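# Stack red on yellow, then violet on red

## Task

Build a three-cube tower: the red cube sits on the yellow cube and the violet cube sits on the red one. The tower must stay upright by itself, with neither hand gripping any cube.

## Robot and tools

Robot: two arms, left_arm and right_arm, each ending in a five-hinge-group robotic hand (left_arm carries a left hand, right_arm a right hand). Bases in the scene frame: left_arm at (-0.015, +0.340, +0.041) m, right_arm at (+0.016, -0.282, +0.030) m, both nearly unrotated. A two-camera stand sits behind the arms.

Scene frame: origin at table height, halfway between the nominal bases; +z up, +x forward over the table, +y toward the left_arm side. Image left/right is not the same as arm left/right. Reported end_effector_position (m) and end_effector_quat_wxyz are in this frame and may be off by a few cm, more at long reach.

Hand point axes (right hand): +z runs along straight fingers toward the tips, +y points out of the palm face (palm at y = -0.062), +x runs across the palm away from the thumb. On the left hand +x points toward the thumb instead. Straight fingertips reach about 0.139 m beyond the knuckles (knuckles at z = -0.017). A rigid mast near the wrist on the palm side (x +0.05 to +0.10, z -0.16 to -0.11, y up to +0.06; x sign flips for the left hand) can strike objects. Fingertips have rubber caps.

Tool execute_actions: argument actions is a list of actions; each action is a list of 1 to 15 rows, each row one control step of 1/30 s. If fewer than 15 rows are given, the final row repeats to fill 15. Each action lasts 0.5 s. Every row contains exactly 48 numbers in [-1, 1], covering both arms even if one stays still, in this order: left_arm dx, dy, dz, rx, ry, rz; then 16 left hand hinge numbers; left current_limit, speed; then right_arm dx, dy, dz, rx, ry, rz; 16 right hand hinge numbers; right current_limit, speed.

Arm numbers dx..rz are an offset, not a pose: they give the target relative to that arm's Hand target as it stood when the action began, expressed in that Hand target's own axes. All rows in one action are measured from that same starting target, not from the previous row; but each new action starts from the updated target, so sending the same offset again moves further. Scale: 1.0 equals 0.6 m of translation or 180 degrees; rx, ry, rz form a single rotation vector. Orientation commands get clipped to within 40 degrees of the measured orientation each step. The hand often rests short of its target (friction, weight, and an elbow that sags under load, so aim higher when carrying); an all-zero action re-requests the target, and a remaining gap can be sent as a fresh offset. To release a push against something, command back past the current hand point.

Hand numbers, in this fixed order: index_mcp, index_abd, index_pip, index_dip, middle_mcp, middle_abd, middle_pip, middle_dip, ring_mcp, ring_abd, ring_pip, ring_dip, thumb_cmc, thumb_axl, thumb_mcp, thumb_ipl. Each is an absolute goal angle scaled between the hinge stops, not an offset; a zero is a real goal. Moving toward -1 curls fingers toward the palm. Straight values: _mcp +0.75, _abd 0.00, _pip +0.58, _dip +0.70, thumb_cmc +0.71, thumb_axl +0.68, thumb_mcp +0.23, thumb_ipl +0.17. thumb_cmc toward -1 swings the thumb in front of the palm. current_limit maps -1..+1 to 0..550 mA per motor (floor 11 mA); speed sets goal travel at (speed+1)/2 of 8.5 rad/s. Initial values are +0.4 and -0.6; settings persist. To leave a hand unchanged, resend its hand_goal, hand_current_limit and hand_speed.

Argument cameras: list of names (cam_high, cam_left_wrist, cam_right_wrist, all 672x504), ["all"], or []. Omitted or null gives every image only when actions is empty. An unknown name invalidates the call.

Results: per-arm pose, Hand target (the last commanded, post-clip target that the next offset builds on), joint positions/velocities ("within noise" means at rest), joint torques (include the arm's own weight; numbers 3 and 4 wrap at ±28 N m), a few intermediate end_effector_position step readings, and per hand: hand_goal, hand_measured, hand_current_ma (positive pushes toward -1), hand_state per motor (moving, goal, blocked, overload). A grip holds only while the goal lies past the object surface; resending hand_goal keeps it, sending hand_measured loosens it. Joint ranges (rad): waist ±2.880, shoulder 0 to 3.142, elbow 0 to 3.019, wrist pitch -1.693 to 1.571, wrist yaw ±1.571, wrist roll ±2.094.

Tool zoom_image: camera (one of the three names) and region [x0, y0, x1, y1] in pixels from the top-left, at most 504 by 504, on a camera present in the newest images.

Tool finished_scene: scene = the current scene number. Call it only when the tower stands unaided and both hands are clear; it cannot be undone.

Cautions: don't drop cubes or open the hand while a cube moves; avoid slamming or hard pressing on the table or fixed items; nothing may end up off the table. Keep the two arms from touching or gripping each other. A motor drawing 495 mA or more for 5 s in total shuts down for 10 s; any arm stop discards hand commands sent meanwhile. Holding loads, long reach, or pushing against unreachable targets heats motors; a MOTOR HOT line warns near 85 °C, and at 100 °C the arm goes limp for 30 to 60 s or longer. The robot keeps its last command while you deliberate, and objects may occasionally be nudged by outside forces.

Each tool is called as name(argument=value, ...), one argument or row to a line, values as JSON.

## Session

execute_actions(
  actions=[],
)

zoom_image(
  camera="cam_high",
  region=[280, 180, 640, 480],
)

Scene clock: 0.00 s.
left_arm: end_effector_position=(+0.4189, +0.3532, +0.4014) hand_goal=(+0.754, +0.000, +0.576, +0.696, +0.754, +0.000, +0.576, +0.696, +0.754, +0.000, +0.576, +0.696, +0.714, +0.678, +0.226, +0.168) hand_measured=(+0.754, +0.000, +0.576, +0.696, +0.754, +0.000, +0.576, +0.696, +0.754, +0.000, +0.576, +0.696, +0.714, +0.678, +0.226, +0.168) hand_current_ma=(+0, +0, +0, +0, +0, +0, +0, +0, +0, +0, +0, +0, +0, +0, +0, +0) hand_state=(goal, goal, goal, goal, goal, goal, goal, goal, goal, goal, goal, goal, goal, goal, goal, goal) hand_current_limit=0.40 hand_speed=-0.60 end_effector_quat_wxyz=(+0.646, +0.348, +0.573, +0.366) | right_arm: end_effector_position=(+0.2194, -0.1398, +0.2299) hand_goal=(+0.754, +0.000, +0.576, +0.696, +0.754, +0.000, +0.576, +0.696, +0.754, +0.000, +0.576, +0.696, +0.714, +0.678, +0.226, +0.168) hand_measured=(+0.754, +0.000, +0.576, +0.696, +0.754, +0.000, +0.576, +0.696, +0.754, +0.000, +0.576, +0.696, +0.714, +0.678, +0.226, +0.168) hand_current_ma=(+0, +0, +0, +0, +0, +0, +0, +0, +0, +0, +0, +0, +0, +0, +0, +0) hand_state=(goal, goal, goal, goal, goal, goal, goal, goal, goal, goal, goal, goal, goal, goal, goal, goal) hand_current_limit=0.40 hand_speed=-0.60 end_effector_quat_wxyz=(+0.415, +0.001, +0.887, -0.205)
Joint positions: left_arm=[-0.182 1.017 0.418 0.703 -0.129 -0.496] | right_arm=[1.189 0.653 0.578 -1.649 0.953 -0.271]
Joint velocities: within noise
Joint torques (N m): no reading
Motor temperatures (°C): left_arm=[27 27 32 27 29 27] | right_arm=[24 27 32 28 25 27]
Heat: left arm: hottest elbow 32 °C; right arm: hottest elbow 32 °C.
Hand target: left_arm +0.4218, +0.3527, +0.4137; +0.653, +0.342, +0.566, +0.369 | right_arm +0.2215, -0.1346, +0.2417; +0.419, +0.007, +0.887, -0.194

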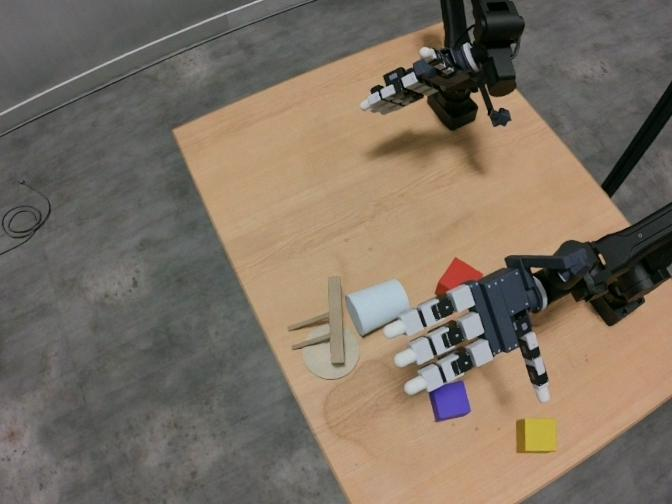

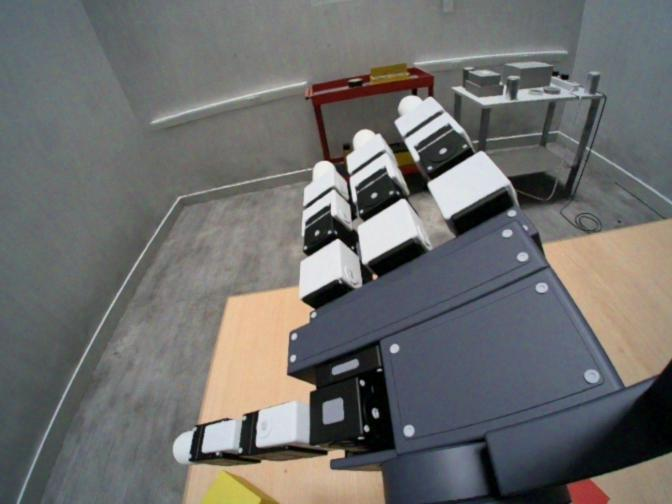

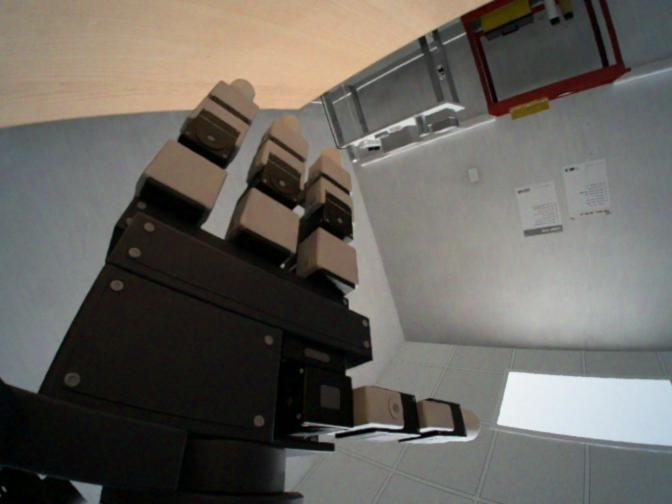

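Scaled by 1.400 from the camera's 672x504 image, which has a finer 960x720 frame.

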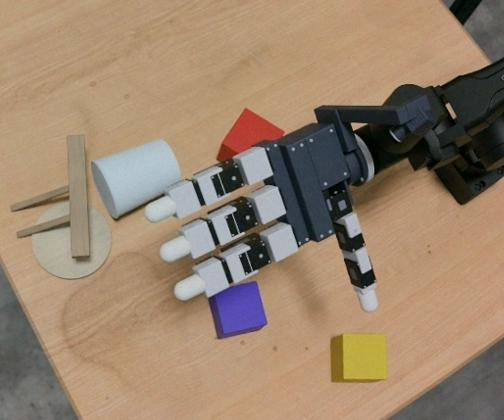

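execute_actions(
  actions=[
    [[0,0,0,0.1148,0.156,0.1446,0.754,0,0.576,0.696,0.754,0,0.576,0.696,0.754,0,0.576,0.696,0.714,0.678,0.226,0.168,0.4,-0.6,0,0,0,0,0,0,0.754,0,0.576,0.696,0.754,0,0.576,0.696,0.754,0,0.576,0.696,0.714,0.678,0.226,0.168,0.4,-0.6]],
    [[-0.02,-0.0145,-0.04,0.2105,-0.044,0.0356,0.42,-0.08,0.022,0.435,0.42,0.08,0.022,0.435,0.754,0,0.576,0.696,-0.686,0.678,0.38,0.059,0.4,-0.6,0,0,0,0,0,0,0.754,0,0.576,0.696,0.754,0,0.576,0.696,0.754,0,0.576,0.696,0.714,0.678,0.226,0.168,0.4,-0.6]],
    [[-0.0433,-0.0352,-0.022,0.2044,-0.0198,0.0824,0.42,-0.08,0.022,0.435,0.42,0.08,0.022,0.435,0.754,0,0.576,0.696,-0.686,0.678,0.38,0.059,0.4,-0.6,0,0,0,0,0,0,0.754,0,0.576,0.696,0.754,0,0.576,0.696,0.754,0,0.576,0.696,0.714,0.678,0.226,0.168,0.4,-0.6]],
    [[-0.0678,-0.0078,0.0342,0.0697,0.0411,0.2018,0.42,-0.08,0.022,0.435,0.42,0.08,0.022,0.435,0.754,0,0.576,0.696,-0.686,0.678,0.38,0.059,0.4,-0.6,0,0,0,0,0,0,0.754,0,0.576,0.696,0.754,0,0.576,0.696,0.754,0,0.576,0.696,0.714,0.678,0.226,0.168,0.4,-0.6]],
    [[-0.0483,0.0355,0.041,0.0752,0.0847,0.1816,0.42,-0.08,0.022,0.435,0.42,0.08,0.022,0.435,0.754,0,0.576,0.696,-0.686,0.678,0.38,0.059,0.4,-0.6,0,0,0,0,0,0,0.754,0,0.576,0.696,0.754,0,0.576,0.696,0.754,0,0.576,0.696,0.714,0.678,0.226,0.168,0.4,-0.6]],
    [[-0.043,0.071,0.0343,0.1182,0.1372,0.1471,0.42,-0.08,0.022,0.435,0.42,0.08,0.022,0.435,0.754,0,0.576,0.696,-0.686,0.678,0.38,0.059,0.4,-0.6,0,0,0,0,0,0,0.754,0,0.576,0.696,0.754,0,0.576,0.696,0.754,0,0.576,0.696,0.714,0.678,0.226,0.168,0.4,-0.6]],
  ],
  cameras=["cam_high"],
)

zoom_image(
  camera="cam_high",
  region=[340, 200, 600, 470],
)

Scene clock: 87.90 s.
left_arm: end_effector_position=(+0.3431, +0.2060, +0.3310) hand_goal=(+0.420, -0.080, +0.022, +0.436, +0.420, +0.080, +0.022, +0.436, +0.754, +0.000, +0.576, +0.696, -0.686, +0.678, +0.380, +0.060) hand_measured=(+0.418, -0.078, +0.024, +0.440, +0.418, +0.078, +0.024, +0.440, +0.748, +0.000, +0.576, +0.696, -0.686, +0.678, +0.374, +0.060) hand_current_ma=(+0, +0, +0, +0, +0, +0, +0, +0, -1, +0, +0, +0, +0, +0, -1, +0) hand_state=(goal, goal, goal, goal, goal, goal, goal, goal, goal, goal, goal, goal, goal, goal, goal, goal) hand_current_limit=0.40 hand_speed=-0.60 end_effector_quat_wxyz=(-0.414, +0.879, -0.192, +0.139) | right_arm: end_effector_position=(+0.2194, -0.1398, +0.2299) hand_goal=(+0.754, +0.000, +0.576, +0.696, +0.754, +0.000, +0.576, +0.696, +0.754, +0.000, +0.576, +0.696, +0.714, +0.678, +0.226, +0.168) hand_measured=(+0.752, +0.000, +0.576, +0.696, +0.752, +0.000, +0.576, +0.696, +0.752, +0.000, +0.576, +0.696, +0.714, +0.678, +0.226, +0.168) hand_current_ma=(-1, +0, +0, +0, -1, +0, +0, +0, -1, +0, +0, +0, +0, +0, +0, +0) hand_state=(goal, goal, goal, goal, goal, goal, goal, goal, goal, goal, goal, goal, goal, goal, goal, goal) hand_current_limit=0.40 hand_speed=-0.60 end_effector_quat_wxyz=(+0.415, +0.001, +0.887, -0.205)
Joint positions: left_arm=[-0.61 1.254 1.318 -1.697 -0.903 1.384] | right_arm=[1.189 0.653 0.578 -1.649 0.953 -0.271]
Joint torques (N m): left_arm=[-0.97 -8.35 9.94 -0.53 -1.14 0.21] | right_arm=[1.73 -3.02 9.16 -0.08 1.02 0.07]
Motor temperatures (°C): left_arm=[27 27 41 27 29 27] | right_arm=[24 27 36 28 28 27]
Heat: left arm: hottest elbow 41 °C; right arm: hottest elbow 36 °C.
Hand target: left_arm +0.3420, +0.2029, +0.3237; -0.444, +0.872, -0.185, +0.095 | right_arm +0.2215, -0.1346, +0.2417; +0.419, +0.007, +0.887, -0.194
Off the commanded pose: left_arm 0.008 m, 6 deg | right_arm 0.013 m, 2 deg.
joint sent to its limit (left arm) — joint 4 (wrist pitch), lower limit. The joint targets are off in orientation, not in position.
Step readings (end_effector_position of left_arm | right_arm):
0: (+0.4189, +0.3532, +0.4014) | (+0.2194, -0.1398, +0.2299)
1: (+0.4188, +0.3540, +0.4007) | (+0.2194, -0.1398, +0.2299)
2: (+0.4188, +0.3583, +0.3981) | (+0.2194, -0.1398, +0.2299)
4: (+0.4174, +0.3651, +0.3875) | (+0.2194, -0.1398, +0.2299)
8: (+0.4072, +0.3743, +0.3730) | (+0.2194, -0.1398, +0.2299)
15: (+0.4103, +0.3620, +0.3826) | (+0.2194, -0.1398, +0.2299)
16: (+0.4117, +0.3598, +0.3842) | (+0.2194, -0.1398, +0.2299)
17: (+0.4133, +0.3560, +0.3820) | (+0.2194, -0.1398, +0.2299)
19: (+0.4093, +0.3468, +0.3734) | (+0.2194, -0.1398, +0.2299)
23: (+0.3873, +0.3370, +0.3733) | (+0.2194, -0.1398, +0.2299)
30: (+0.3911, +0.3259, +0.4091) | (+0.2194, -0.1398, +0.2299)
31: (+0.3928, +0.3248, +0.4089) | (+0.2194, -0.1398, +0.2299)
32: (+0.3911, +0.3216, +0.4048) | (+0.2194, -0.1398, +0.2299)
34: (+0.3804, +0.3136, +0.3937) | (+0.2194, -0.1398, +0.2299)
38: (+0.3720, +0.3036, +0.3962) | (+0.2194, -0.1398, +0.2299)
45: (+0.3740, +0.3028, +0.3962) | (+0.2194, -0.1398, +0.2299)
46: (+0.3735, +0.3022, +0.3957) | (+0.2194, -0.1398, +0.2299)
47: (+0.3738, +0.3015, +0.3959) | (+0.2194, -0.1398, +0.2299)
49: (+0.3751, +0.2979, +0.3968) | (+0.2194, -0.1398, +0.2299)
53: (+0.3756, +0.2859, +0.3969) | (+0.2194, -0.1398, +0.2299)
60: (+0.3717, +0.2704, +0.3949) | (+0.2194, -0.1398, +0.2299)
61: (+0.3711, +0.2696, +0.3946) | (+0.2194, -0.1398, +0.2299)
62: (+0.3709, +0.2710, +0.3944) | (+0.2194, -0.1398, +0.2299)
64: (+0.3699, +0.2717, +0.3925) | (+0.2194, -0.1398, +0.2299)
68: (+0.3654, +0.2591, +0.3822) | (+0.2194, -0.1398, +0.2299)
75: (+0.3607, +0.2458, +0.3572) | (+0.2194, -0.1398, +0.2299)
76: (+0.3604, +0.2459, +0.3548) | (+0.2194, -0.1398, +0.2299)
77: (+0.3609, +0.2495, +0.3535) | (+0.2194, -0.1398, +0.2299)
79: (+0.3625, +0.2535, +0.3533) | (+0.2194, -0.1398, +0.2299)
83: (+0.3551, +0.2227, +0.3494) | (+0.2194, -0.1398, +0.2299)
90: (+0.3456, +0.2043, +0.3327) | (+0.2194, -0.1398, +0.2299)
Images, in order (width x height): cam_high 672x504.

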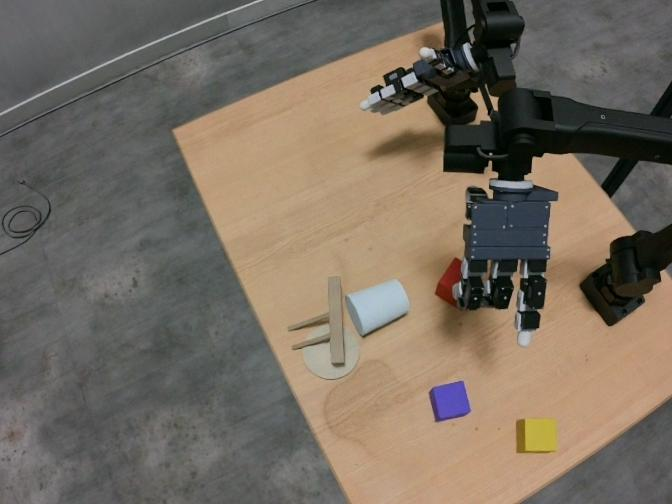

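Scaled by 1.867 from the camera's 672x504 image, which has a finer 960x720 frame.

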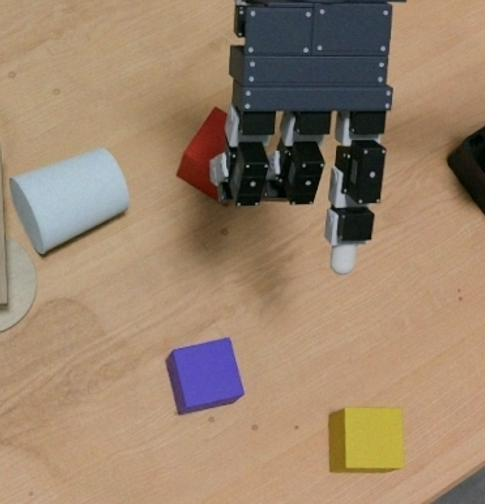

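execute_actions(
  actions=[
    [[-0.0197,0.1795,0.047,0.1296,0.1687,0.0751,0.42,-0.08,0.022,0.435,0.42,0.08,0.022,0.435,0.754,0,0.576,0.696,-0.686,0.678,0.38,0.059,0.4,-0.6,0,0,0,0,0,0,0.754,0,0.576,0.696,0.754,0,0.576,0.696,0.754,0,0.576,0.696,0.714,0.678,0.226,0.168,0.4,-0.6]],
    [[0,0,0,0,0,0,0.42,-0.08,0.022,0.435,0.42,0.08,0.022,0.435,0.754,0,0.576,0.696,-0.686,0.678,0.38,0.059,0.4,-0.6,0,0,0,0,0,0,0.754,0,0.576,0.696,0.754,0,0.576,0.696,0.754,0,0.576,0.696,0.714,0.678,0.226,0.168,0.4,-0.6]],
  ],
  cameras=["cam_high","cam_left_wrist"],
)

zoom_image(
  camera="cam_high",
  region=[400, 180, 580, 360],
)

Scene clock: 103.80 s.
left_arm: end_effector_position=(+0.3143, +0.1666, +0.2193) hand_goal=(+0.420, -0.080, +0.022, +0.436, +0.420, +0.080, +0.022, +0.436, +0.754, +0.000, +0.576, +0.696, -0.686, +0.678, +0.380, +0.060) hand_measured=(+0.412, -0.078, +0.024, +0.438, +0.412, +0.078, +0.024, +0.440, +0.746, +0.000, +0.574, +0.696, -0.686, +0.678, +0.376, +0.060) hand_current_ma=(-1, +0, +0, +0, -1, +0, +0, +0, -1, +0, +0, +0, +0, +0, +0, +0) hand_state=(goal, goal, goal, goal, goal, goal, goal, goal, goal, goal, goal, goal, goal, goal, goal, goal) hand_current_limit=0.40 hand_speed=-0.60 end_effector_quat_wxyz=(-0.561, +0.684, -0.364, +0.292) | right_arm: end_effector_position=(+0.2194, -0.1398, +0.2299) hand_goal=(+0.754, +0.000, +0.576, +0.696, +0.754, +0.000, +0.576, +0.696, +0.754, +0.000, +0.576, +0.696, +0.714, +0.678, +0.226, +0.168) hand_measured=(+0.752, +0.000, +0.576, +0.696, +0.752, +0.000, +0.576, +0.696, +0.752, +0.000, +0.576, +0.696, +0.714, +0.678, +0.226, +0.168) hand_current_ma=(-1, +0, +0, +0, -1, +0, +0, +0, -1, +0, +0, +0, +0, +0, +0, +0) hand_state=(goal, goal, goal, goal, goal, goal, goal, goal, goal, goal, goal, goal, goal, goal, goal, goal) hand_current_limit=0.40 hand_speed=-0.60 end_effector_quat_wxyz=(+0.415, +0.001, +0.887, -0.205)
Joint positions: left_arm=[-0.924 1.149 0.783 -0.886 -1.359 1.906] | right_arm=[1.189 0.653 0.578 -1.649 0.953 -0.271]
Joint torques (N m): left_arm=[0.21 -9 9.42 0.75 -1.2 0.21] | right_arm=[1.44 -3.25 9.07 0.02 1.04 0.04]
Heat: left arm: hottest elbow 42 °C; right arm: hottest elbow 37 °C.
Hand target: left_arm +0.3149, +0.1706, +0.2200; -0.553, +0.683, -0.370, +0.301 | right_arm +0.2215, -0.1346, +0.2417; +0.419, +0.007, +0.887, -0.194
Off the commanded pose: left_arm 0.004 m, 2 deg | right_arm 0.013 m, 2 deg.
Step readings (end_effector_position of left_arm | right_arm):
0: (+0.3430, +0.2060, +0.3310) | (+0.2194, -0.1398, +0.2299)
1: (+0.3435, +0.2070, +0.3306) | (+0.2194, -0.1398, +0.2299)
2: (+0.3478, +0.2114, +0.3293) | (+0.2194, -0.1398, +0.2299)
4: (+0.3491, +0.2154, +0.3146) | (+0.2194, -0.1398, +0.2299)
8: (+0.3159, +0.1917, +0.2469) | (+0.2194, -0.1398, +0.2299)
15: (+0.3137, +0.1737, +0.2191) | (+0.2194, -0.1398, +0.2299)
16: (+0.3155, +0.1716, +0.2191) | (+0.2194, -0.1398, +0.2299)
17: (+0.3170, +0.1696, +0.2193) | (+0.2194, -0.1398, +0.2299)
19: (+0.3183, +0.1677, +0.2195) | (+0.2194, -0.1398, +0.2299)
23: (+0.3179, +0.1669, +0.2198) | (+0.2194, -0.1398, +0.2299)
30: (+0.3166, +0.1650, +0.2199) | (+0.2194, -0.1398, +0.2299)
Images, in order (width x height): cam_high 672x504, cam_left_wrist 672x504.

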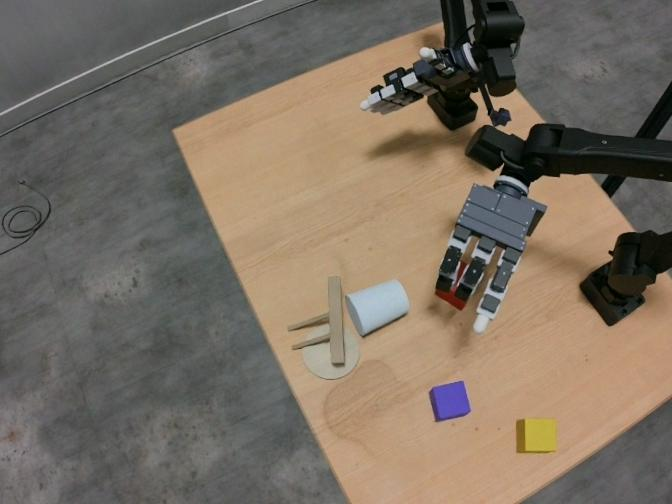

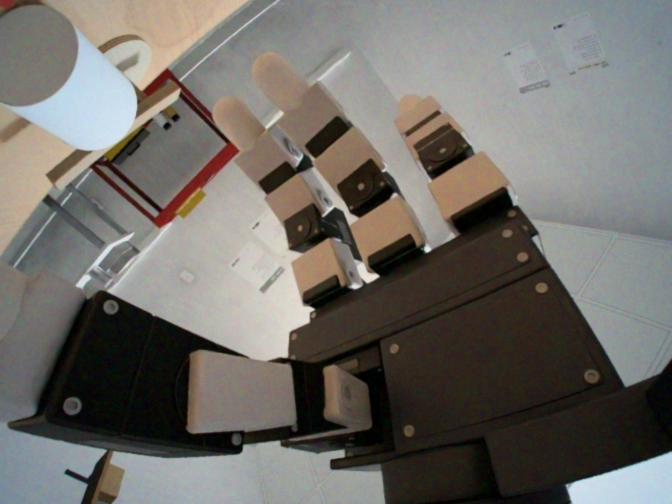

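Scaled by 2.800 from the camera's 672x504 image, which has a finer 960x720 frame.

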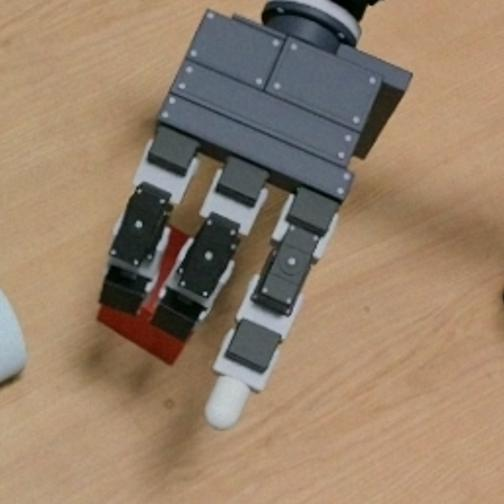

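execute_actions(
  actions=[
    [[-0.0057,0.1625,0.0382,0,0,0,0.42,-0.08,0.022,0.435,0.42,0.08,0.022,0.435,0.754,0,0.576,0.696,-0.686,0.678,0.38,0.059,0.4,-0.6,0,0,0,0,0,0,0.754,0,0.576,0.696,0.754,0,0.576,0.696,0.754,0,0.576,0.696,0.714,0.678,0.226,0.168,0.4,-0.6]],
  ],
  cameras=["cam_high","cam_left_wrist"],
)

zoom_image(
  camera="cam_high",
  region=[400, 200, 560, 360],
)

Scene clock: 119.40 s.
left_arm: end_effector_position=(+0.3140, +0.1679, +0.1266) hand_goal=(+0.420, -0.080, +0.022, +0.436, +0.420, +0.080, +0.022, +0.436, +0.754, +0.000, +0.576, +0.696, -0.686, +0.678, +0.380, +0.060) hand_measured=(+0.412, -0.078, +0.024, +0.438, +0.412, +0.078, +0.024, +0.440, +0.746, +0.000, +0.574, +0.696, -0.686, +0.678, +0.376, +0.060) hand_current_ma=(-1, +0, +0, +0, -1, +0, +0, +0, -1, +0, +0, +0, +0, +0, +0, +0) hand_state=(goal, goal, goal, goal, goal, goal, goal, goal, goal, goal, goal, goal, goal, goal, goal, goal) hand_current_limit=0.40 hand_speed=-0.60 end_effector_quat_wxyz=(-0.554, +0.685, -0.363, +0.303) | right_arm: end_effector_position=(+0.2194, -0.1398, +0.2299) hand_goal=(+0.754, +0.000, +0.576, +0.696, +0.754, +0.000, +0.576, +0.696, +0.754, +0.000, +0.576, +0.696, +0.714, +0.678, +0.226, +0.168) hand_measured=(+0.752, +0.000, +0.576, +0.696, +0.752, +0.000, +0.576, +0.696, +0.752, +0.000, +0.576, +0.696, +0.714, +0.678, +0.226, +0.168) hand_current_ma=(-1, +0, +0, +0, -1, +0, +0, +0, -1, +0, +0, +0, +0, +0, +0, +0) hand_state=(goal, goal, goal, goal, goal, goal, goal, goal, goal, goal, goal, goal, goal, goal, goal, goal) hand_current_limit=0.40 hand_speed=-0.60 end_effector_quat_wxyz=(+0.415, +0.001, +0.887, -0.205)
Joint positions: left_arm=[-0.919 1.273 0.59 -0.467 -1.348 1.988] | right_arm=[1.189 0.653 0.578 -1.649 0.953 -0.271]
Joint torques (N m): left_arm=[0.5 -7.71 7.6 0.94 -1.14 0.21] | right_arm=[1.73 -2.49 9.07 -0.05 1 0.08]
Heat: left arm: hottest elbow 41 °C; right arm: hottest elbow 37 °C.
Hand target: left_arm +0.3149, +0.1745, +0.1200; -0.553, +0.683, -0.370, +0.301 | right_arm +0.2215, -0.1346, +0.2417; +0.419, +0.007, +0.887, -0.194
Off the commanded pose: left_arm 0.010 m, 1 deg | right_arm 0.013 m, 2 deg.
Step readings (end_effector_position of left_arm | right_arm):
0: (+0.3142, +0.1666, +0.2192) | (+0.2194, -0.1398, +0.2299)
1: (+0.3142, +0.1667, +0.2186) | (+0.2194, -0.1398, +0.2299)
2: (+0.3145, +0.1662, +0.2159) | (+0.2194, -0.1398, +0.2299)
4: (+0.3131, +0.1679, +0.2006) | (+0.2194, -0.1398, +0.2299)
8: (+0.3015, +0.1810, +0.1488) | (+0.2194, -0.1398, +0.2299)
15: (+0.3075, +0.1736, +0.1232) | (+0.2194, -0.1398, +0.2299)
Images, in order (width x height): cam_high 672x504, cam_left_wrist 672x504.

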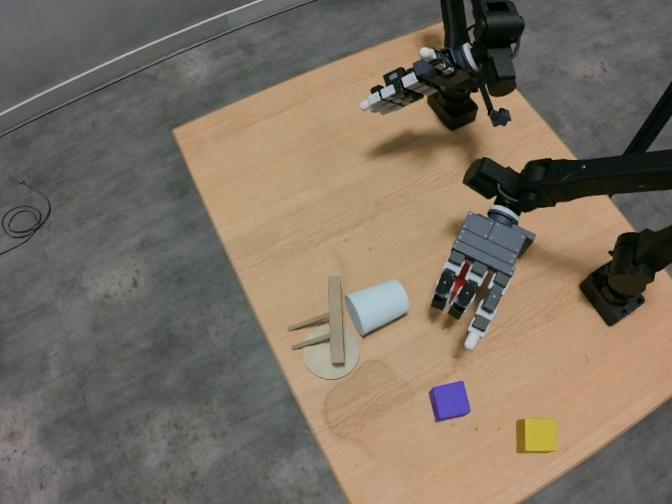

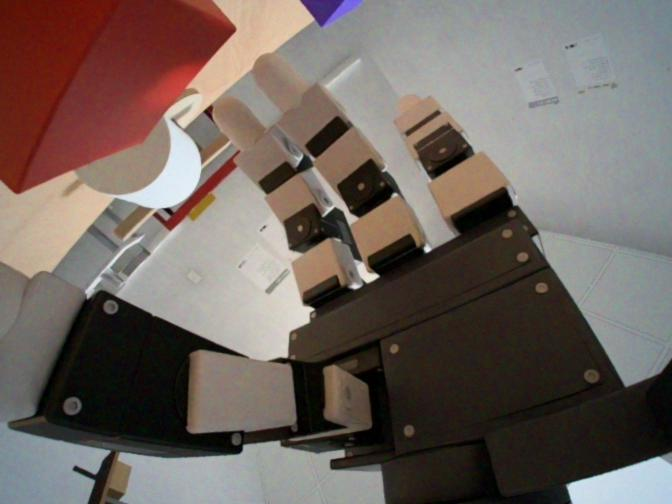

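Scaled by 3.150 from the camera's 672x504 image, which has a finer 960x720 frame.

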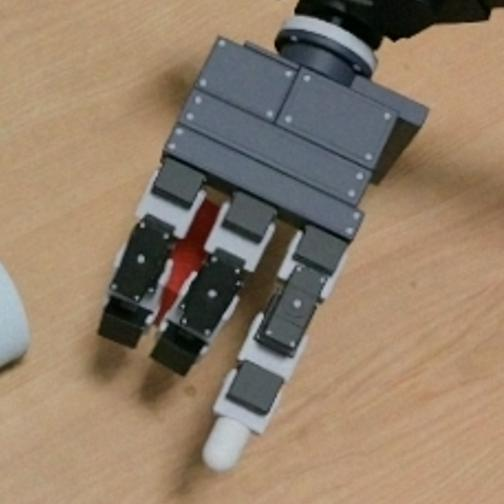

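execute_actions(
  actions=[
    [[0,0.075,0.016,0,0,0,0.42,-0.08,0.022,0.435,0.42,0.08,0.022,0.435,0.754,0,0.576,0.696,-0.686,0.678,0.38,0.059,0.4,-0.6,0,0,0,0,0,0,0.754,0,0.576,0.696,0.754,0,0.576,0.696,0.754,0,0.576,0.696,0.714,0.678,0.226,0.168,0.4,-0.6]],
    [[0,0,0,0,0,0,0.2,-0.08,0.022,0.435,0.2,0.08,0.022,0.435,0.754,0,0.576,0.696,-0.686,0.678,0.2,0.03,0.0,-0.75,0,0,0,0,0,0,0.754,0,0.576,0.696,0.754,0,0.576,0.696,0.754,0,0.576,0.696,0.714,0.678,0.226,0.168,0.4,-0.6]],
    [[0,0,0,0,0,0,0.05,-0.08,0.022,0.435,0.05,0.08,0.022,0.435,0.754,0,0.576,0.696,-0.686,0.678,0.0,0.0,0.0,-0.8,0,0,0,0,0,0,0.754,0,0.576,0.696,0.754,0,0.576,0.696,0.754,0,0.576,0.696,0.714,0.678,0.226,0.168,0.4,-0.6]],
  ],
  cameras=["cam_high","cam_left_wrist"],
)

Scene clock: 161.57 s.
left_arm: end_effector_position=(+0.3157, +0.1677, +0.0813) hand_goal=(+0.050, -0.080, +0.022, +0.436, +0.050, +0.080, +0.022, +0.436, +0.754, +0.000, +0.576, +0.696, -0.686, +0.678, +0.000, +0.000) hand_measured=(+0.124, -0.076, +0.042, +0.444, +0.136, +0.078, +0.042, +0.442, +0.746, +0.000, +0.574, +0.696, -0.686, +0.678, +0.164, +0.026) hand_current_ma=(+89, +0, +6, +1, +124, +0, +6, +1, -1, +0, +0, +0, +0, +0, +275, +19) hand_state=(blocked, goal, blocked, goal, blocked, goal, blocked, goal, goal, goal, goal, goal, goal, goal, blocked, blocked) hand_current_limit=0.00 hand_speed=-0.80 end_effector_quat_wxyz=(-0.550, +0.683, -0.365, +0.312) | right_arm: end_effector_position=(+0.2194, -0.1398, +0.2299) hand_goal=(+0.754, +0.000, +0.576, +0.696, +0.754, +0.000, +0.576, +0.696, +0.754, +0.000, +0.576, +0.696, +0.714, +0.678, +0.226, +0.168) hand_measured=(+0.752, +0.000, +0.576, +0.696, +0.752, +0.000, +0.576, +0.696, +0.752, +0.000, +0.576, +0.696, +0.714, +0.678, +0.226, +0.168) hand_current_ma=(-1, +0, +0, +0, -1, +0, +0, +0, -1, +0, +0, +0, +0, +0, +0, +0) hand_state=(goal, goal, goal, goal, goal, goal, goal, goal, goal, goal, goal, goal, goal, goal, goal, goal) hand_current_limit=0.40 hand_speed=-0.60 end_effector_quat_wxyz=(+0.415, +0.001, +0.887, -0.205)
Joint positions: left_arm=[-0.913 1.383 0.51 -0.183 -1.338 2.073] | right_arm=[1.189 0.653 0.578 -1.649 0.953 -0.271]
Joint torques (N m): left_arm=[0.44 -7.59 6.49 0.91 -0.97 0.23] | right_arm=[1.67 -2.9 9.06 -0.1 1.03 0.05]
Heat: left arm: hottest elbow 39 °C; right arm: hottest elbow 38 °C.
Hand target: left_arm +0.3150, +0.1747, +0.0739; -0.553, +0.683, -0.370, +0.301 | right_arm +0.2215, -0.1346, +0.2417; +0.419, +0.007, +0.887, -0.194
Off the commanded pose: left_arm 0.010 m, 1 deg | right_arm 0.013 m, 2 deg.
Step readings (end_effector_position of left_arm | right_arm):
0: (+0.3140, +0.1679, +0.1266) | (+0.2194, -0.1398, +0.2299)
1: (+0.3139, +0.1681, +0.1263) | (+0.2194, -0.1398, +0.2299)
2: (+0.3142, +0.1676, +0.1251) | (+0.2194, -0.1398, +0.2299)
4: (+0.3144, +0.1674, +0.1176) | (+0.2194, -0.1398, +0.2299)
8: (+0.3096, +0.1722, +0.0914) | (+0.2194, -0.1398, +0.2299)
15: (+0.3117, +0.1702, +0.0794) | (+0.2194, -0.1398, +0.2299)
16: (+0.3128, +0.1692, +0.0801) | (+0.2194, -0.1398, +0.2299)
17: (+0.3135, +0.1685, +0.0806) | (+0.2194, -0.1398, +0.2299)
19: (+0.3145, +0.1674, +0.0812) | (+0.2194, -0.1398, +0.2299)
23: (+0.3153, +0.1664, +0.0817) | (+0.2194, -0.1398, +0.2299)
30: (+0.3149, +0.1676, +0.0808) | (+0.2194, -0.1398, +0.2299)
31: (+0.3150, +0.1675, +0.0808) | (+0.2194, -0.1398, +0.2299)
32: (+0.3149, +0.1676, +0.0807) | (+0.2194, -0.1398, +0.2299)
34: (+0.3151, +0.1678, +0.0807) | (+0.2194, -0.1398, +0.2299)
38: (+0.3156, +0.1677, +0.0812) | (+0.2194, -0.1398, +0.2299)
45: (+0.3157, +0.1677, +0.0813) | (+0.2194, -0.1398, +0.2299)
Images, in order (width x height): cam_high 672x504, cam_left_wrist 672x504.

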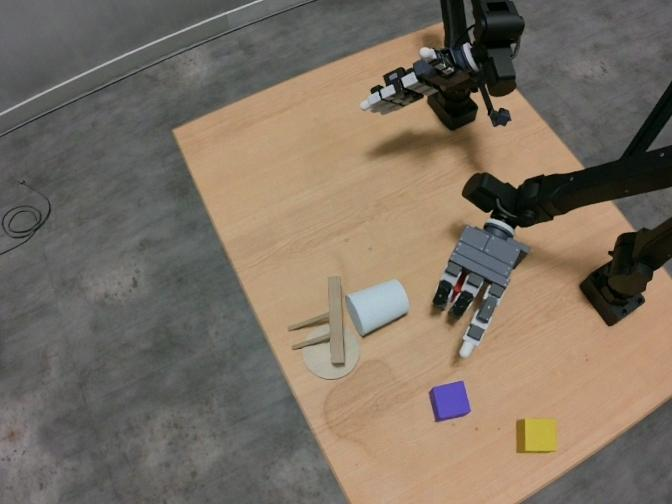

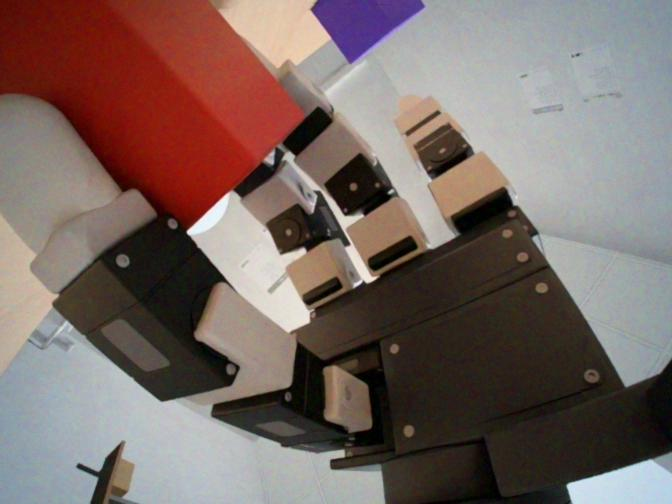

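execute_actions(
  actions=[
    [[0,0,0,0,0,0,0.13,-0.08,0.04,0.44,0.135,0.08,0.04,0.44,0.754,0,0.576,0.696,-0.686,0.678,0.15,0.03,0.0,-0.7,0,0,0,0,0,0,0.754,0,0.576,0.696,0.754,0,0.576,0.696,0.754,0,0.576,0.696,0.714,0.678,0.226,0.168,0.4,-0.6]],
    [[0.022,0,0,0,0,0,0.24,-0.08,0.022,0.435,0.24,0.08,0.022,0.435,0.754,0,0.576,0.696,-0.686,0.678,0.25,0.05,0.0,-0.6,0,0,0,0,0,0,0.754,0,0.576,0.696,0.754,0,0.576,0.696,0.754,0,0.576,0.696,0.714,0.678,0.226,0.168,0.4,-0.6]],
    [[0,0,0,0,0,0,0.05,-0.08,0.022,0.435,0.05,0.08,0.022,0.435,0.754,0,0.576,0.696,-0.686,0.678,0.0,0.0,0.0,-0.75,0,0,0,0,0,0,0.754,0,0.576,0.696,0.754,0,0.576,0.696,0.754,0,0.576,0.696,0.714,0.678,0.226,0.168,0.4,-0.6]],
  ],
  cameras=["cam_left_wrist"],
)

Scene clock: 174.17 s.
left_arm: end_effector_position=(+0.3141, +0.1699, +0.0725) hand_goal=(+0.050, -0.080, +0.022, +0.436, +0.050, +0.080, +0.022, +0.436, +0.754, +0.000, +0.576, +0.696, -0.686, +0.678, +0.000, +0.000) hand_measured=(+0.120, -0.076, +0.042, +0.444, +0.132, +0.078, +0.042, +0.444, +0.746, +0.000, +0.574, +0.696, -0.684, +0.678, +0.168, +0.026) hand_current_ma=(+83, +0, +6, +1, +111, +0, +6, +1, -1, +0, +0, +0, +0, +0, +275, +17) hand_state=(blocked, goal, goal, goal, blocked, goal, goal, goal, goal, goal, goal, goal, goal, goal, blocked, blocked) hand_current_limit=0.00 hand_speed=-0.75 end_effector_quat_wxyz=(-0.555, +0.680, -0.373, +0.302) | right_arm: end_effector_position=(+0.2194, -0.1398, +0.2299) hand_goal=(+0.754, +0.000, +0.576, +0.696, +0.754, +0.000, +0.576, +0.696, +0.754, +0.000, +0.576, +0.696, +0.714, +0.678, +0.226, +0.168) hand_measured=(+0.752, +0.000, +0.576, +0.696, +0.752, +0.000, +0.576, +0.696, +0.752, +0.000, +0.576, +0.696, +0.714, +0.678, +0.226, +0.168) hand_current_ma=(-1, +0, +0, +0, -1, +0, +0, +0, -1, +0, +0, +0, +0, +0, +0, +0) hand_state=(goal, goal, goal, goal, goal, goal, goal, goal, goal, goal, goal, goal, goal, goal, goal, goal) hand_current_limit=0.40 hand_speed=-0.60 end_effector_quat_wxyz=(+0.415, +0.001, +0.887, -0.205)
Joint positions: left_arm=[-0.913 1.411 0.51 -0.183 -1.339 2.074] | right_arm=[1.189 0.653 0.578 -1.649 0.953 -0.271]
Joint torques (N m): left_arm=[0.09 -7.24 9.28 0.35 -1.03 0.11] | right_arm=[1.67 -3.02 9.13 -0.03 1 0.06]
Heat: left arm: hottest elbow 39 °C; right arm: hottest elbow 38 °C.
Hand target: left_arm +0.3222, +0.1636, +0.0739; -0.553, +0.683, -0.370, +0.301 | right_arm +0.2215, -0.1346, +0.2417; +0.419, +0.007, +0.887, -0.194
Off the commanded pose: left_arm 0.010 m, 1 deg | right_arm 0.013 m, 2 deg.
Step readings (end_effector_position of left_arm | right_arm):
0: (+0.3157, +0.1677, +0.0813) | (+0.2194, -0.1398, +0.2299)
1: (+0.3157, +0.1677, +0.0813) | (+0.2194, -0.1398, +0.2299)
2: (+0.3157, +0.1677, +0.0813) | (+0.2194, -0.1398, +0.2299)
4: (+0.3156, +0.1675, +0.0811) | (+0.2194, -0.1398, +0.2299)
8: (+0.3156, +0.1676, +0.0811) | (+0.2194, -0.1398, +0.2299)
15: (+0.3156, +0.1676, +0.0811) | (+0.2194, -0.1398, +0.2299)
16: (+0.3156, +0.1675, +0.0811) | (+0.2194, -0.1398, +0.2299)
17: (+0.3156, +0.1675, +0.0809) | (+0.2194, -0.1398, +0.2299)
19: (+0.3153, +0.1678, +0.0793) | (+0.2194, -0.1398, +0.2299)
23: (+0.3143, +0.1690, +0.0741) | (+0.2194, -0.1398, +0.2299)
30: (+0.3139, +0.1695, +0.0721) | (+0.2194, -0.1398, +0.2299)
31: (+0.3139, +0.1695, +0.0721) | (+0.2194, -0.1398, +0.2299)
32: (+0.3139, +0.1695, +0.0721) | (+0.2194, -0.1398, +0.2299)
34: (+0.3139, +0.1695, +0.0721) | (+0.2194, -0.1398, +0.2299)
38: (+0.3141, +0.1699, +0.0725) | (+0.2194, -0.1398, +0.2299)
45: (+0.3141, +0.1699, +0.0725) | (+0.2194, -0.1398, +0.2299)
Images, in order (width x height): cam_left_wrist 672x504.

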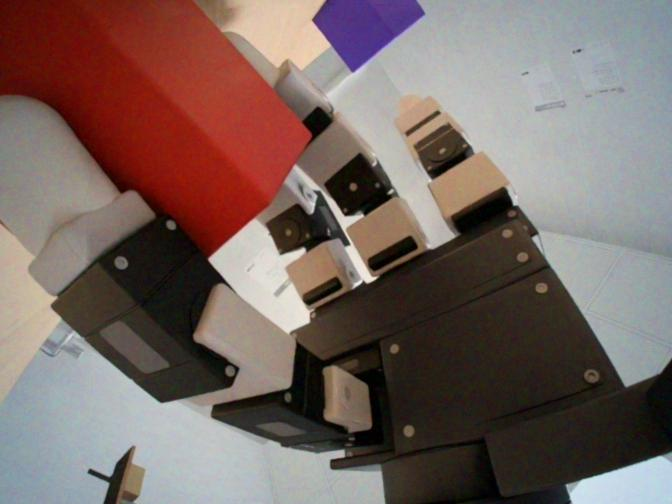

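execute_actions(
  actions=[
    [[0,0,0,0,0,0,0.12,-0.08,0.04,0.44,0.13,0.08,0.04,0.44,0.754,0,0.576,0.696,-0.686,0.678,0.155,0.03,0.0,-0.7,0,0,0,0,0,0,0.754,0,0.576,0.696,0.754,0,0.576,0.696,0.754,0,0.576,0.696,0.714,0.678,0.226,0.168,0.4,-0.6]],
    [[0.022,-0.01,-0.002,0,0,0,0.24,-0.08,0.022,0.435,0.24,0.08,0.022,0.435,0.754,0,0.576,0.696,-0.686,0.678,0.25,0.05,0.0,-0.6,0,0,0,0,0,0,0.754,0,0.576,0.696,0.754,0,0.576,0.696,0.754,0,0.576,0.696,0.714,0.678,0.226,0.168,0.4,-0.6]],
    [[0,0,0,0,0,0,0.05,-0.08,0.022,0.435,0.05,0.08,0.022,0.435,0.754,0,0.576,0.696,-0.686,0.678,0.0,0.0,0.0,-0.75,0,0,0,0,0,0,0.754,0,0.576,0.696,0.754,0,0.576,0.696,0.754,0,0.576,0.696,0.714,0.678,0.226,0.168,0.4,-0.6]],
  ],
  cameras=["cam_left_wrist"],
)

Scene clock: 183.80 s.
left_arm: end_effector_position=(+0.3200, +0.1626, +0.0774) hand_goal=(+0.050, -0.080, +0.022, +0.436, +0.050, +0.080, +0.022, +0.436, +0.754, +0.000, +0.576, +0.696, -0.686, +0.678, +0.000, +0.000) hand_measured=(+0.118, -0.076, +0.042, +0.444, +0.130, +0.076, +0.042, +0.444, +0.746, +0.000, +0.574, +0.696, -0.684, +0.678, +0.170, +0.026) hand_current_ma=(+78, +0, +6, +1, +104, +0, +6, +1, -1, +0, +0, +0, +0, +0, +275, +19) hand_state=(blocked, goal, goal, goal, blocked, goal, blocked, goal, goal, goal, goal, goal, goal, goal, blocked, blocked) hand_current_limit=0.00 hand_speed=-0.75 end_effector_quat_wxyz=(-0.556, +0.679, -0.376, +0.298) | right_arm: end_effector_position=(+0.2194, -0.1398, +0.2299) hand_goal=(+0.754, +0.000, +0.576, +0.696, +0.754, +0.000, +0.576, +0.696, +0.754, +0.000, +0.576, +0.696, +0.714, +0.678, +0.226, +0.168) hand_measured=(+0.752, +0.000, +0.576, +0.696, +0.752, +0.000, +0.576, +0.696, +0.752, +0.000, +0.576, +0.696, +0.714, +0.678, +0.226, +0.168) hand_current_ma=(-1, +0, +0, +0, -1, +0, +0, +0, -1, +0, +0, +0, +0, +0, +0, +0) hand_state=(goal, goal, goal, goal, goal, goal, goal, goal, goal, goal, goal, goal, goal, goal, goal, goal) hand_current_limit=0.40 hand_speed=-0.60 end_effector_quat_wxyz=(+0.415, +0.001, +0.887, -0.205)
Joint positions: left_arm=[-0.913 1.422 0.546 -0.221 -1.339 2.069] | right_arm=[1.189 0.653 0.578 -1.649 0.953 -0.271]
Joint torques (N m): left_arm=[-0.21 -7.47 9.99 0.2 -1.1 0.01] | right_arm=[1.44 -2.9 9.07 0.01 1.03 0.07]
Heat: left arm: hottest elbow 40 °C; right arm: hottest elbow 38 °C.
Hand target: left_arm +0.3295, +0.1525, +0.0800; -0.553, +0.683, -0.370, +0.301 | right_arm +0.2215, -0.1346, +0.2417; +0.419, +0.007, +0.887, -0.194
Off the commanded pose: left_arm 0.014 m, 1 deg | right_arm 0.013 m, 2 deg.
Step readings (end_effector_position of left_arm | right_arm):
0: (+0.3141, +0.1699, +0.0725) | (+0.2194, -0.1398, +0.2299)
1: (+0.3141, +0.1699, +0.0725) | (+0.2194, -0.1398, +0.2299)
2: (+0.3142, +0.1698, +0.0726) | (+0.2194, -0.1398, +0.2299)
4: (+0.3142, +0.1697, +0.0726) | (+0.2194, -0.1398, +0.2299)
8: (+0.3142, +0.1697, +0.0726) | (+0.2194, -0.1398, +0.2299)
15: (+0.3142, +0.1697, +0.0726) | (+0.2194, -0.1398, +0.2299)
16: (+0.3142, +0.1697, +0.0726) | (+0.2194, -0.1398, +0.2299)
17: (+0.3142, +0.1696, +0.0726) | (+0.2194, -0.1398, +0.2299)
19: (+0.3145, +0.1691, +0.0727) | (+0.2194, -0.1398, +0.2299)
23: (+0.3181, +0.1647, +0.0756) | (+0.2194, -0.1398, +0.2299)
30: (+0.3203, +0.1619, +0.0779) | (+0.2194, -0.1398, +0.2299)
31: (+0.3201, +0.1621, +0.0776) | (+0.2194, -0.1398, +0.2299)
32: (+0.3200, +0.1623, +0.0774) | (+0.2194, -0.1398, +0.2299)
34: (+0.3198, +0.1625, +0.0770) | (+0.2194, -0.1398, +0.2299)
38: (+0.3201, +0.1626, +0.0774) | (+0.2194, -0.1398, +0.2299)
45: (+0.3200, +0.1626, +0.0774) | (+0.2194, -0.1398, +0.2299)
Images, in order (width x height): cam_left_wrist 672x504.

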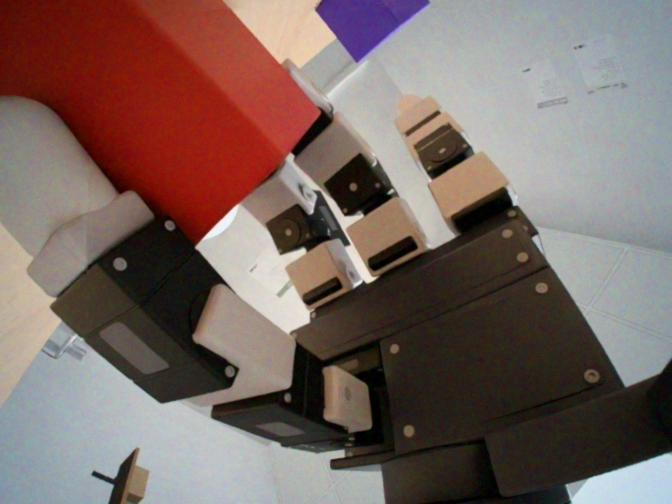

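execute_actions(
  actions=[
    [[0,-0.0978,-0.0208,0,0,0,0.05,-0.08,0.022,0.435,0.05,0.08,0.022,0.435,0.754,0,0.576,0.696,-0.686,0.678,0.0,0.0,0.0,-0.8,0,0,0,0,0,0,0.754,0,0.576,0.696,0.754,0,0.576,0.696,0.754,0,0.576,0.696,0.714,0.678,0.226,0.168,0.4,-0.6]],
    [[0,-0.228,-0.0485,0,0,0,0.05,-0.08,0.022,0.435,0.05,0.08,0.022,0.435,0.754,0,0.576,0.696,-0.686,0.678,0.0,0.0,0.0,-0.8,0,0,0,0,0,0,0.754,0,0.576,0.696,0.754,0,0.576,0.696,0.754,0,0.576,0.696,0.714,0.678,0.226,0.168,0.4,-0.6]],
    [[-0.106,-0.026,0.121,0,-0.0788,-0.0168,0.05,-0.08,0.022,0.435,0.05,0.08,0.022,0.435,0.754,0,0.576,0.696,-0.686,0.678,0.0,0.0,0.0,-0.8,0,0,0,0,0,0,0.754,0,0.576,0.696,0.754,0,0.576,0.696,0.754,0,0.576,0.696,0.714,0.678,0.226,0.168,0.4,-0.6]],
    [[-0.0715,-0.0305,0.1433,0,-0.0788,-0.0168,0.05,-0.08,0.022,0.435,0.05,0.08,0.022,0.435,0.754,0,0.576,0.696,-0.686,0.678,0.0,0.0,0.0,-0.8,0,0,0,0,0,0,0.754,0,0.576,0.696,0.754,0,0.576,0.696,0.754,0,0.576,0.696,0.714,0.678,0.226,0.168,0.4,-0.6]],
    [[-0.1188,-0.0217,0.1025,0,-0.0815,-0.0173,0.05,-0.08,0.022,0.435,0.05,0.08,0.022,0.435,0.754,0,0.576,0.696,-0.686,0.678,0.0,0.0,0.0,-0.8,0,0,0,0,0,0,0.754,0,0.576,0.696,0.754,0,0.576,0.696,0.754,0,0.576,0.696,0.714,0.678,0.226,0.168,0.4,-0.6]],
    [[-0.0877,-0.0273,0.129,0,-0.0815,-0.0173,0.05,-0.08,0.022,0.435,0.05,0.08,0.022,0.435,0.754,0,0.576,0.696,-0.686,0.678,0.0,0.0,0.0,-0.8,0,0,0,0,0,0,0.754,0,0.576,0.696,0.754,0,0.576,0.696,0.754,0,0.576,0.696,0.714,0.678,0.226,0.168,0.4,-0.6]],
  ],
  cameras=["cam_high","cam_left_wrist"],
)

zoom_image(
  camera="cam_high",
  region=[480, 340, 640, 500],
)

Scene clock: 210.90 s.
left_arm: end_effector_position=(+0.2990, +0.5132, +0.2584) hand_goal=(+0.050, -0.080, +0.022, +0.436, +0.050, +0.080, +0.022, +0.436, +0.754, +0.000, +0.576, +0.696, -0.686, +0.678, +0.000, +0.000) hand_measured=(+0.112, -0.070, +0.058, +0.454, +0.120, +0.076, +0.058, +0.456, +0.744, +0.000, +0.574, +0.696, -0.678, +0.678, +0.158, +0.034) hand_current_ma=(+64, +1, +19, +5, +81, +0, +20, +6, -2, +0, +0, +0, +1, +0, +275, +32) hand_state=(blocked, goal, blocked, goal, blocked, goal, blocked, goal, goal, goal, goal, goal, goal, goal, blocked, blocked) hand_current_limit=0.00 hand_speed=-0.80 end_effector_quat_wxyz=(-0.627, +0.779, -0.009, -0.028) | right_arm: end_effector_position=(+0.2194, -0.1398, +0.2299) hand_goal=(+0.754, +0.000, +0.576, +0.696, +0.754, +0.000, +0.576, +0.696, +0.754, +0.000, +0.576, +0.696, +0.714, +0.678, +0.226, +0.168) hand_measured=(+0.752, +0.000, +0.576, +0.696, +0.752, +0.000, +0.576, +0.696, +0.752, +0.000, +0.576, +0.696, +0.714, +0.678, +0.226, +0.168) hand_current_ma=(-1, +0, +0, +0, -1, +0, +0, +0, -1, +0, +0, +0, +0, +0, +0, +0) hand_state=(goal, goal, goal, goal, goal, goal, goal, goal, goal, goal, goal, goal, goal, goal, goal, goal) hand_current_limit=0.40 hand_speed=-0.60 end_effector_quat_wxyz=(+0.415, +0.001, +0.887, -0.205)
Joint positions: left_arm=[0.049 1.12 0.884 -1.16 -1.353 1.806] | right_arm=[1.189 0.653 0.578 -1.649 0.953 -0.271]
Joint torques (N m): left_arm=[0.03 -6.53 15.25 0.01 -1.46 0.01] | right_arm=[1.49 -3.02 9.07 0.01 1.02 0.06]
Heat: left arm: hottest elbow 40 °C; right arm: hottest elbow 38 °C.
Hand target: left_arm +0.3177, +0.5180, +0.2797; -0.629, +0.777, +0.014, -0.010 | right_arm +0.2215, -0.1346, +0.2417; +0.419, +0.007, +0.887, -0.194
Off the commanded pose: left_arm 0.029 m, 3 deg | right_arm 0.013 m, 2 deg.
Step readings (end_effector_position of left_arm | right_arm):
0: (+0.3200, +0.1627, +0.0774) | (+0.2194, -0.1398, +0.2299)
1: (+0.3200, +0.1627, +0.0775) | (+0.2194, -0.1398, +0.2299)
2: (+0.3196, +0.1631, +0.0782) | (+0.2194, -0.1398, +0.2299)
4: (+0.3167, +0.1656, +0.0821) | (+0.2194, -0.1398, +0.2299)
8: (+0.3138, +0.1692, +0.1018) | (+0.2194, -0.1398, +0.2299)
15: (+0.3171, +0.1651, +0.1208) | (+0.2194, -0.1398, +0.2299)
16: (+0.3168, +0.1656, +0.1214) | (+0.2194, -0.1398, +0.2299)
17: (+0.3152, +0.1674, +0.1236) | (+0.2194, -0.1398, +0.2299)
19: (+0.3119, +0.1726, +0.1396) | (+0.2194, -0.1398, +0.2299)
23: (+0.3166, +0.1694, +0.2040) | (+0.2194, -0.1398, +0.2299)
30: (+0.3250, +0.1585, +0.2699) | (+0.2194, -0.1398, +0.2299)
31: (+0.3239, +0.1600, +0.2689) | (+0.2194, -0.1398, +0.2299)
32: (+0.3237, +0.1653, +0.2675) | (+0.2194, -0.1398, +0.2299)
34: (+0.3258, +0.1831, +0.2644) | (+0.2194, -0.1398, +0.2299)
38: (+0.3371, +0.2337, +0.2629) | (+0.2194, -0.1398, +0.2299)
45: (+0.3421, +0.2537, +0.2620) | (+0.2194, -0.1398, +0.2299)
46: (+0.3423, +0.2540, +0.2618) | (+0.2194, -0.1398, +0.2299)
47: (+0.3432, +0.2581, +0.2613) | (+0.2194, -0.1398, +0.2299)
49: (+0.3467, +0.2756, +0.2602) | (+0.2194, -0.1398, +0.2299)
53: (+0.3525, +0.3300, +0.2578) | (+0.2194, -0.1398, +0.2299)
60: (+0.3600, +0.3467, +0.2525) | (+0.2194, -0.1398, +0.2299)
61: (+0.3608, +0.3467, +0.2529) | (+0.2194, -0.1398, +0.2299)
62: (+0.3606, +0.3504, +0.2530) | (+0.2194, -0.1398, +0.2299)
64: (+0.3562, +0.3652, +0.2526) | (+0.2194, -0.1398, +0.2299)
68: (+0.3419, +0.4104, +0.2532) | (+0.2194, -0.1398, +0.2299)
75: (+0.3333, +0.4293, +0.2520) | (+0.2194, -0.1398, +0.2299)
76: (+0.3328, +0.4298, +0.2519) | (+0.2194, -0.1398, +0.2299)
77: (+0.3309, +0.4337, +0.2516) | (+0.2194, -0.1398, +0.2299)
79: (+0.3243, +0.4495, +0.2510) | (+0.2194, -0.1398, +0.2299)
83: (+0.3016, +0.4962, +0.2517) | (+0.2194, -0.1398, +0.2299)
90: (+0.2956, +0.5130, +0.2551) | (+0.2194, -0.1398, +0.2299)
Images, in order (width x height): cam_high 672x504, cam_left_wrist 672x504.

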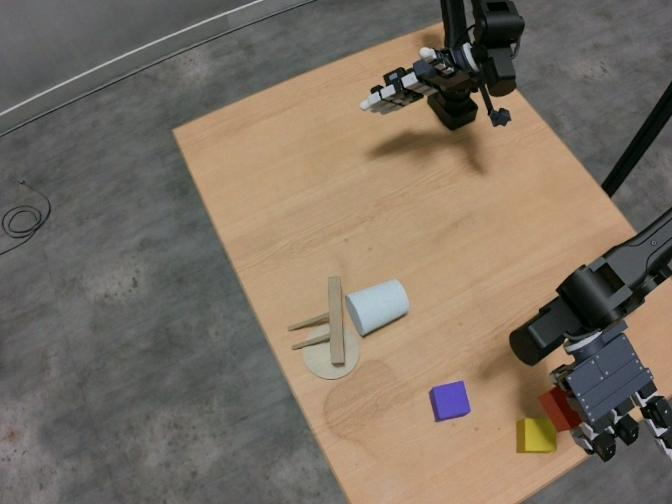

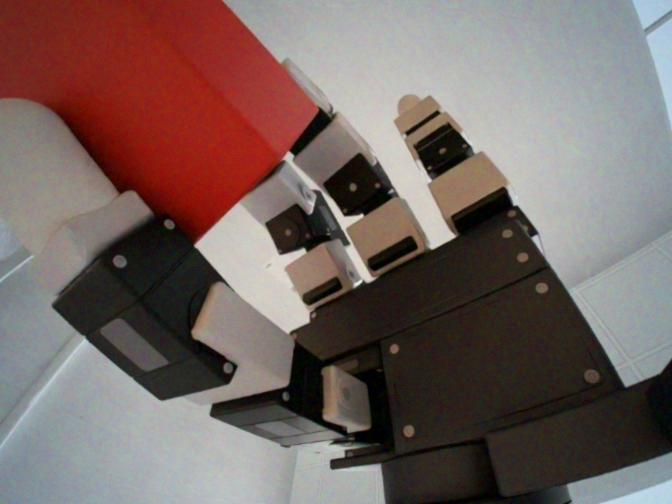

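Scaled by 3.150 from the camera's 672x504 image, which has a finer 960x720 frame.

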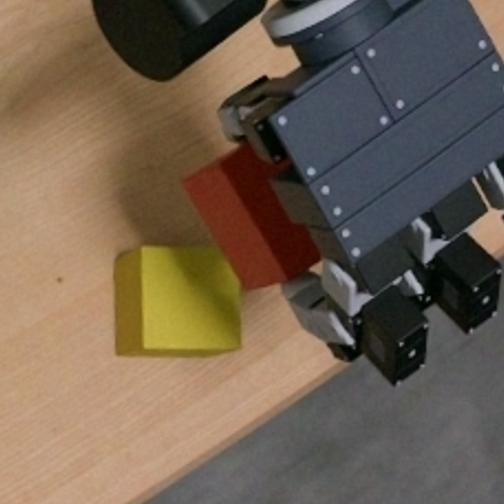

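execute_actions(
  actions=[
    [[0.0415,0.1385,0.0697,0,0,0,0.05,-0.08,0.022,0.435,0.05,0.08,0.022,0.435,0.754,0,0.576,0.696,-0.686,0.678,0.0,0.0,0.0,-0.8,0,0,0,0,0,0,0.754,0,0.576,0.696,0.754,0,0.576,0.696,0.754,0,0.576,0.696,0.714,0.678,0.226,0.168,0.4,-0.6]],
  ],
  cameras=["cam_high"],
)

zoom_image(
  camera="cam_high",
  region=[500, 370, 600, 470],
)

Scene clock: 228.83 s.
left_arm: end_effector_position=(+0.3414, +0.5368, +0.1845) hand_goal=(+0.050, -0.080, +0.022, +0.436, +0.050, +0.080, +0.022, +0.436, +0.754, +0.000, +0.576, +0.696, -0.686, +0.678, +0.000, +0.000) hand_measured=(+0.112, -0.072, +0.058, +0.454, +0.120, +0.074, +0.058, +0.456, +0.744, +0.000, +0.574, +0.696, -0.680, +0.678, +0.158, +0.034) hand_current_ma=(+64, +1, +19, +5, +81, +0, +20, +6, -2, +0, +0, +0, +1, +0, +275, +32) hand_state=(blocked, goal, blocked, goal, blocked, goal, blocked, blocked, goal, goal, goal, goal, goal, goal, blocked, blocked) hand_current_limit=0.00 hand_speed=-0.80 end_effector_quat_wxyz=(-0.628, +0.778, +0.009, -0.022) | right_arm: end_effector_position=(+0.2194, -0.1398, +0.2299) hand_goal=(+0.754, +0.000, +0.576, +0.696, +0.754, +0.000, +0.576, +0.696, +0.754, +0.000, +0.576, +0.696, +0.714, +0.678, +0.226, +0.168) hand_measured=(+0.752, +0.000, +0.576, +0.696, +0.752, +0.000, +0.576, +0.696, +0.752, +0.000, +0.576, +0.696, +0.714, +0.678, +0.226, +0.168) hand_current_ma=(-1, +0, +0, +0, -1, +0, +0, +0, -1, +0, +0, +0, +0, +0, +0, +0) hand_state=(goal, goal, goal, goal, goal, goal, goal, goal, goal, goal, goal, goal, goal, goal, goal, goal) hand_current_limit=0.40 hand_speed=-0.60 end_effector_quat_wxyz=(+0.415, +0.001, +0.887, -0.205)
Joint positions: left_arm=[0.107 1.292 0.801 -0.717 -1.343 1.966] | right_arm=[1.189 0.653 0.578 -1.649 0.953 -0.271]
Joint torques (N m): left_arm=[0.5 -11.11 9.57 0.91 -1.4 0.2] | right_arm=[2.08 -3.02 9.26 -0.06 1.03 0.06]
Heat: left arm: hottest elbow 43 °C; right arm: hottest elbow 38 °C.
Hand target: left_arm +0.3418, +0.5424, +0.1897; -0.629, +0.777, +0.014, -0.011 | right_arm +0.2215, -0.1346, +0.2417; +0.419, +0.007, +0.887, -0.194
Off the commanded pose: left_arm 0.008 m, 1 deg | right_arm 0.013 m, 2 deg.
Step readings (end_effector_position of left_arm | right_arm):
0: (+0.2990, +0.5132, +0.2584) | (+0.2194, -0.1398, +0.2299)
1: (+0.2992, +0.5132, +0.2582) | (+0.2194, -0.1398, +0.2299)
2: (+0.3019, +0.5139, +0.2572) | (+0.2194, -0.1398, +0.2299)
4: (+0.3131, +0.5183, +0.2505) | (+0.2194, -0.1398, +0.2299)
8: (+0.3301, +0.5260, +0.2131) | (+0.2194, -0.1398, +0.2299)
15: (+0.3354, +0.5345, +0.1822) | (+0.2194, -0.1398, +0.2299)
Images, in order (width x height): cam_high 672x504.

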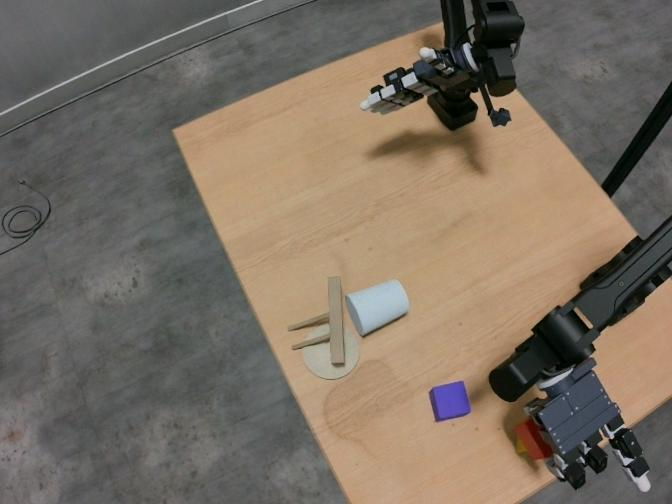

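Scaled by 5.040 from the camera's 672x504 image, which has a finer 960x720 frame.

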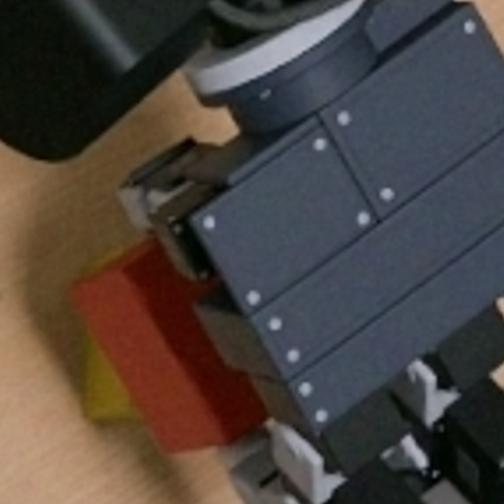

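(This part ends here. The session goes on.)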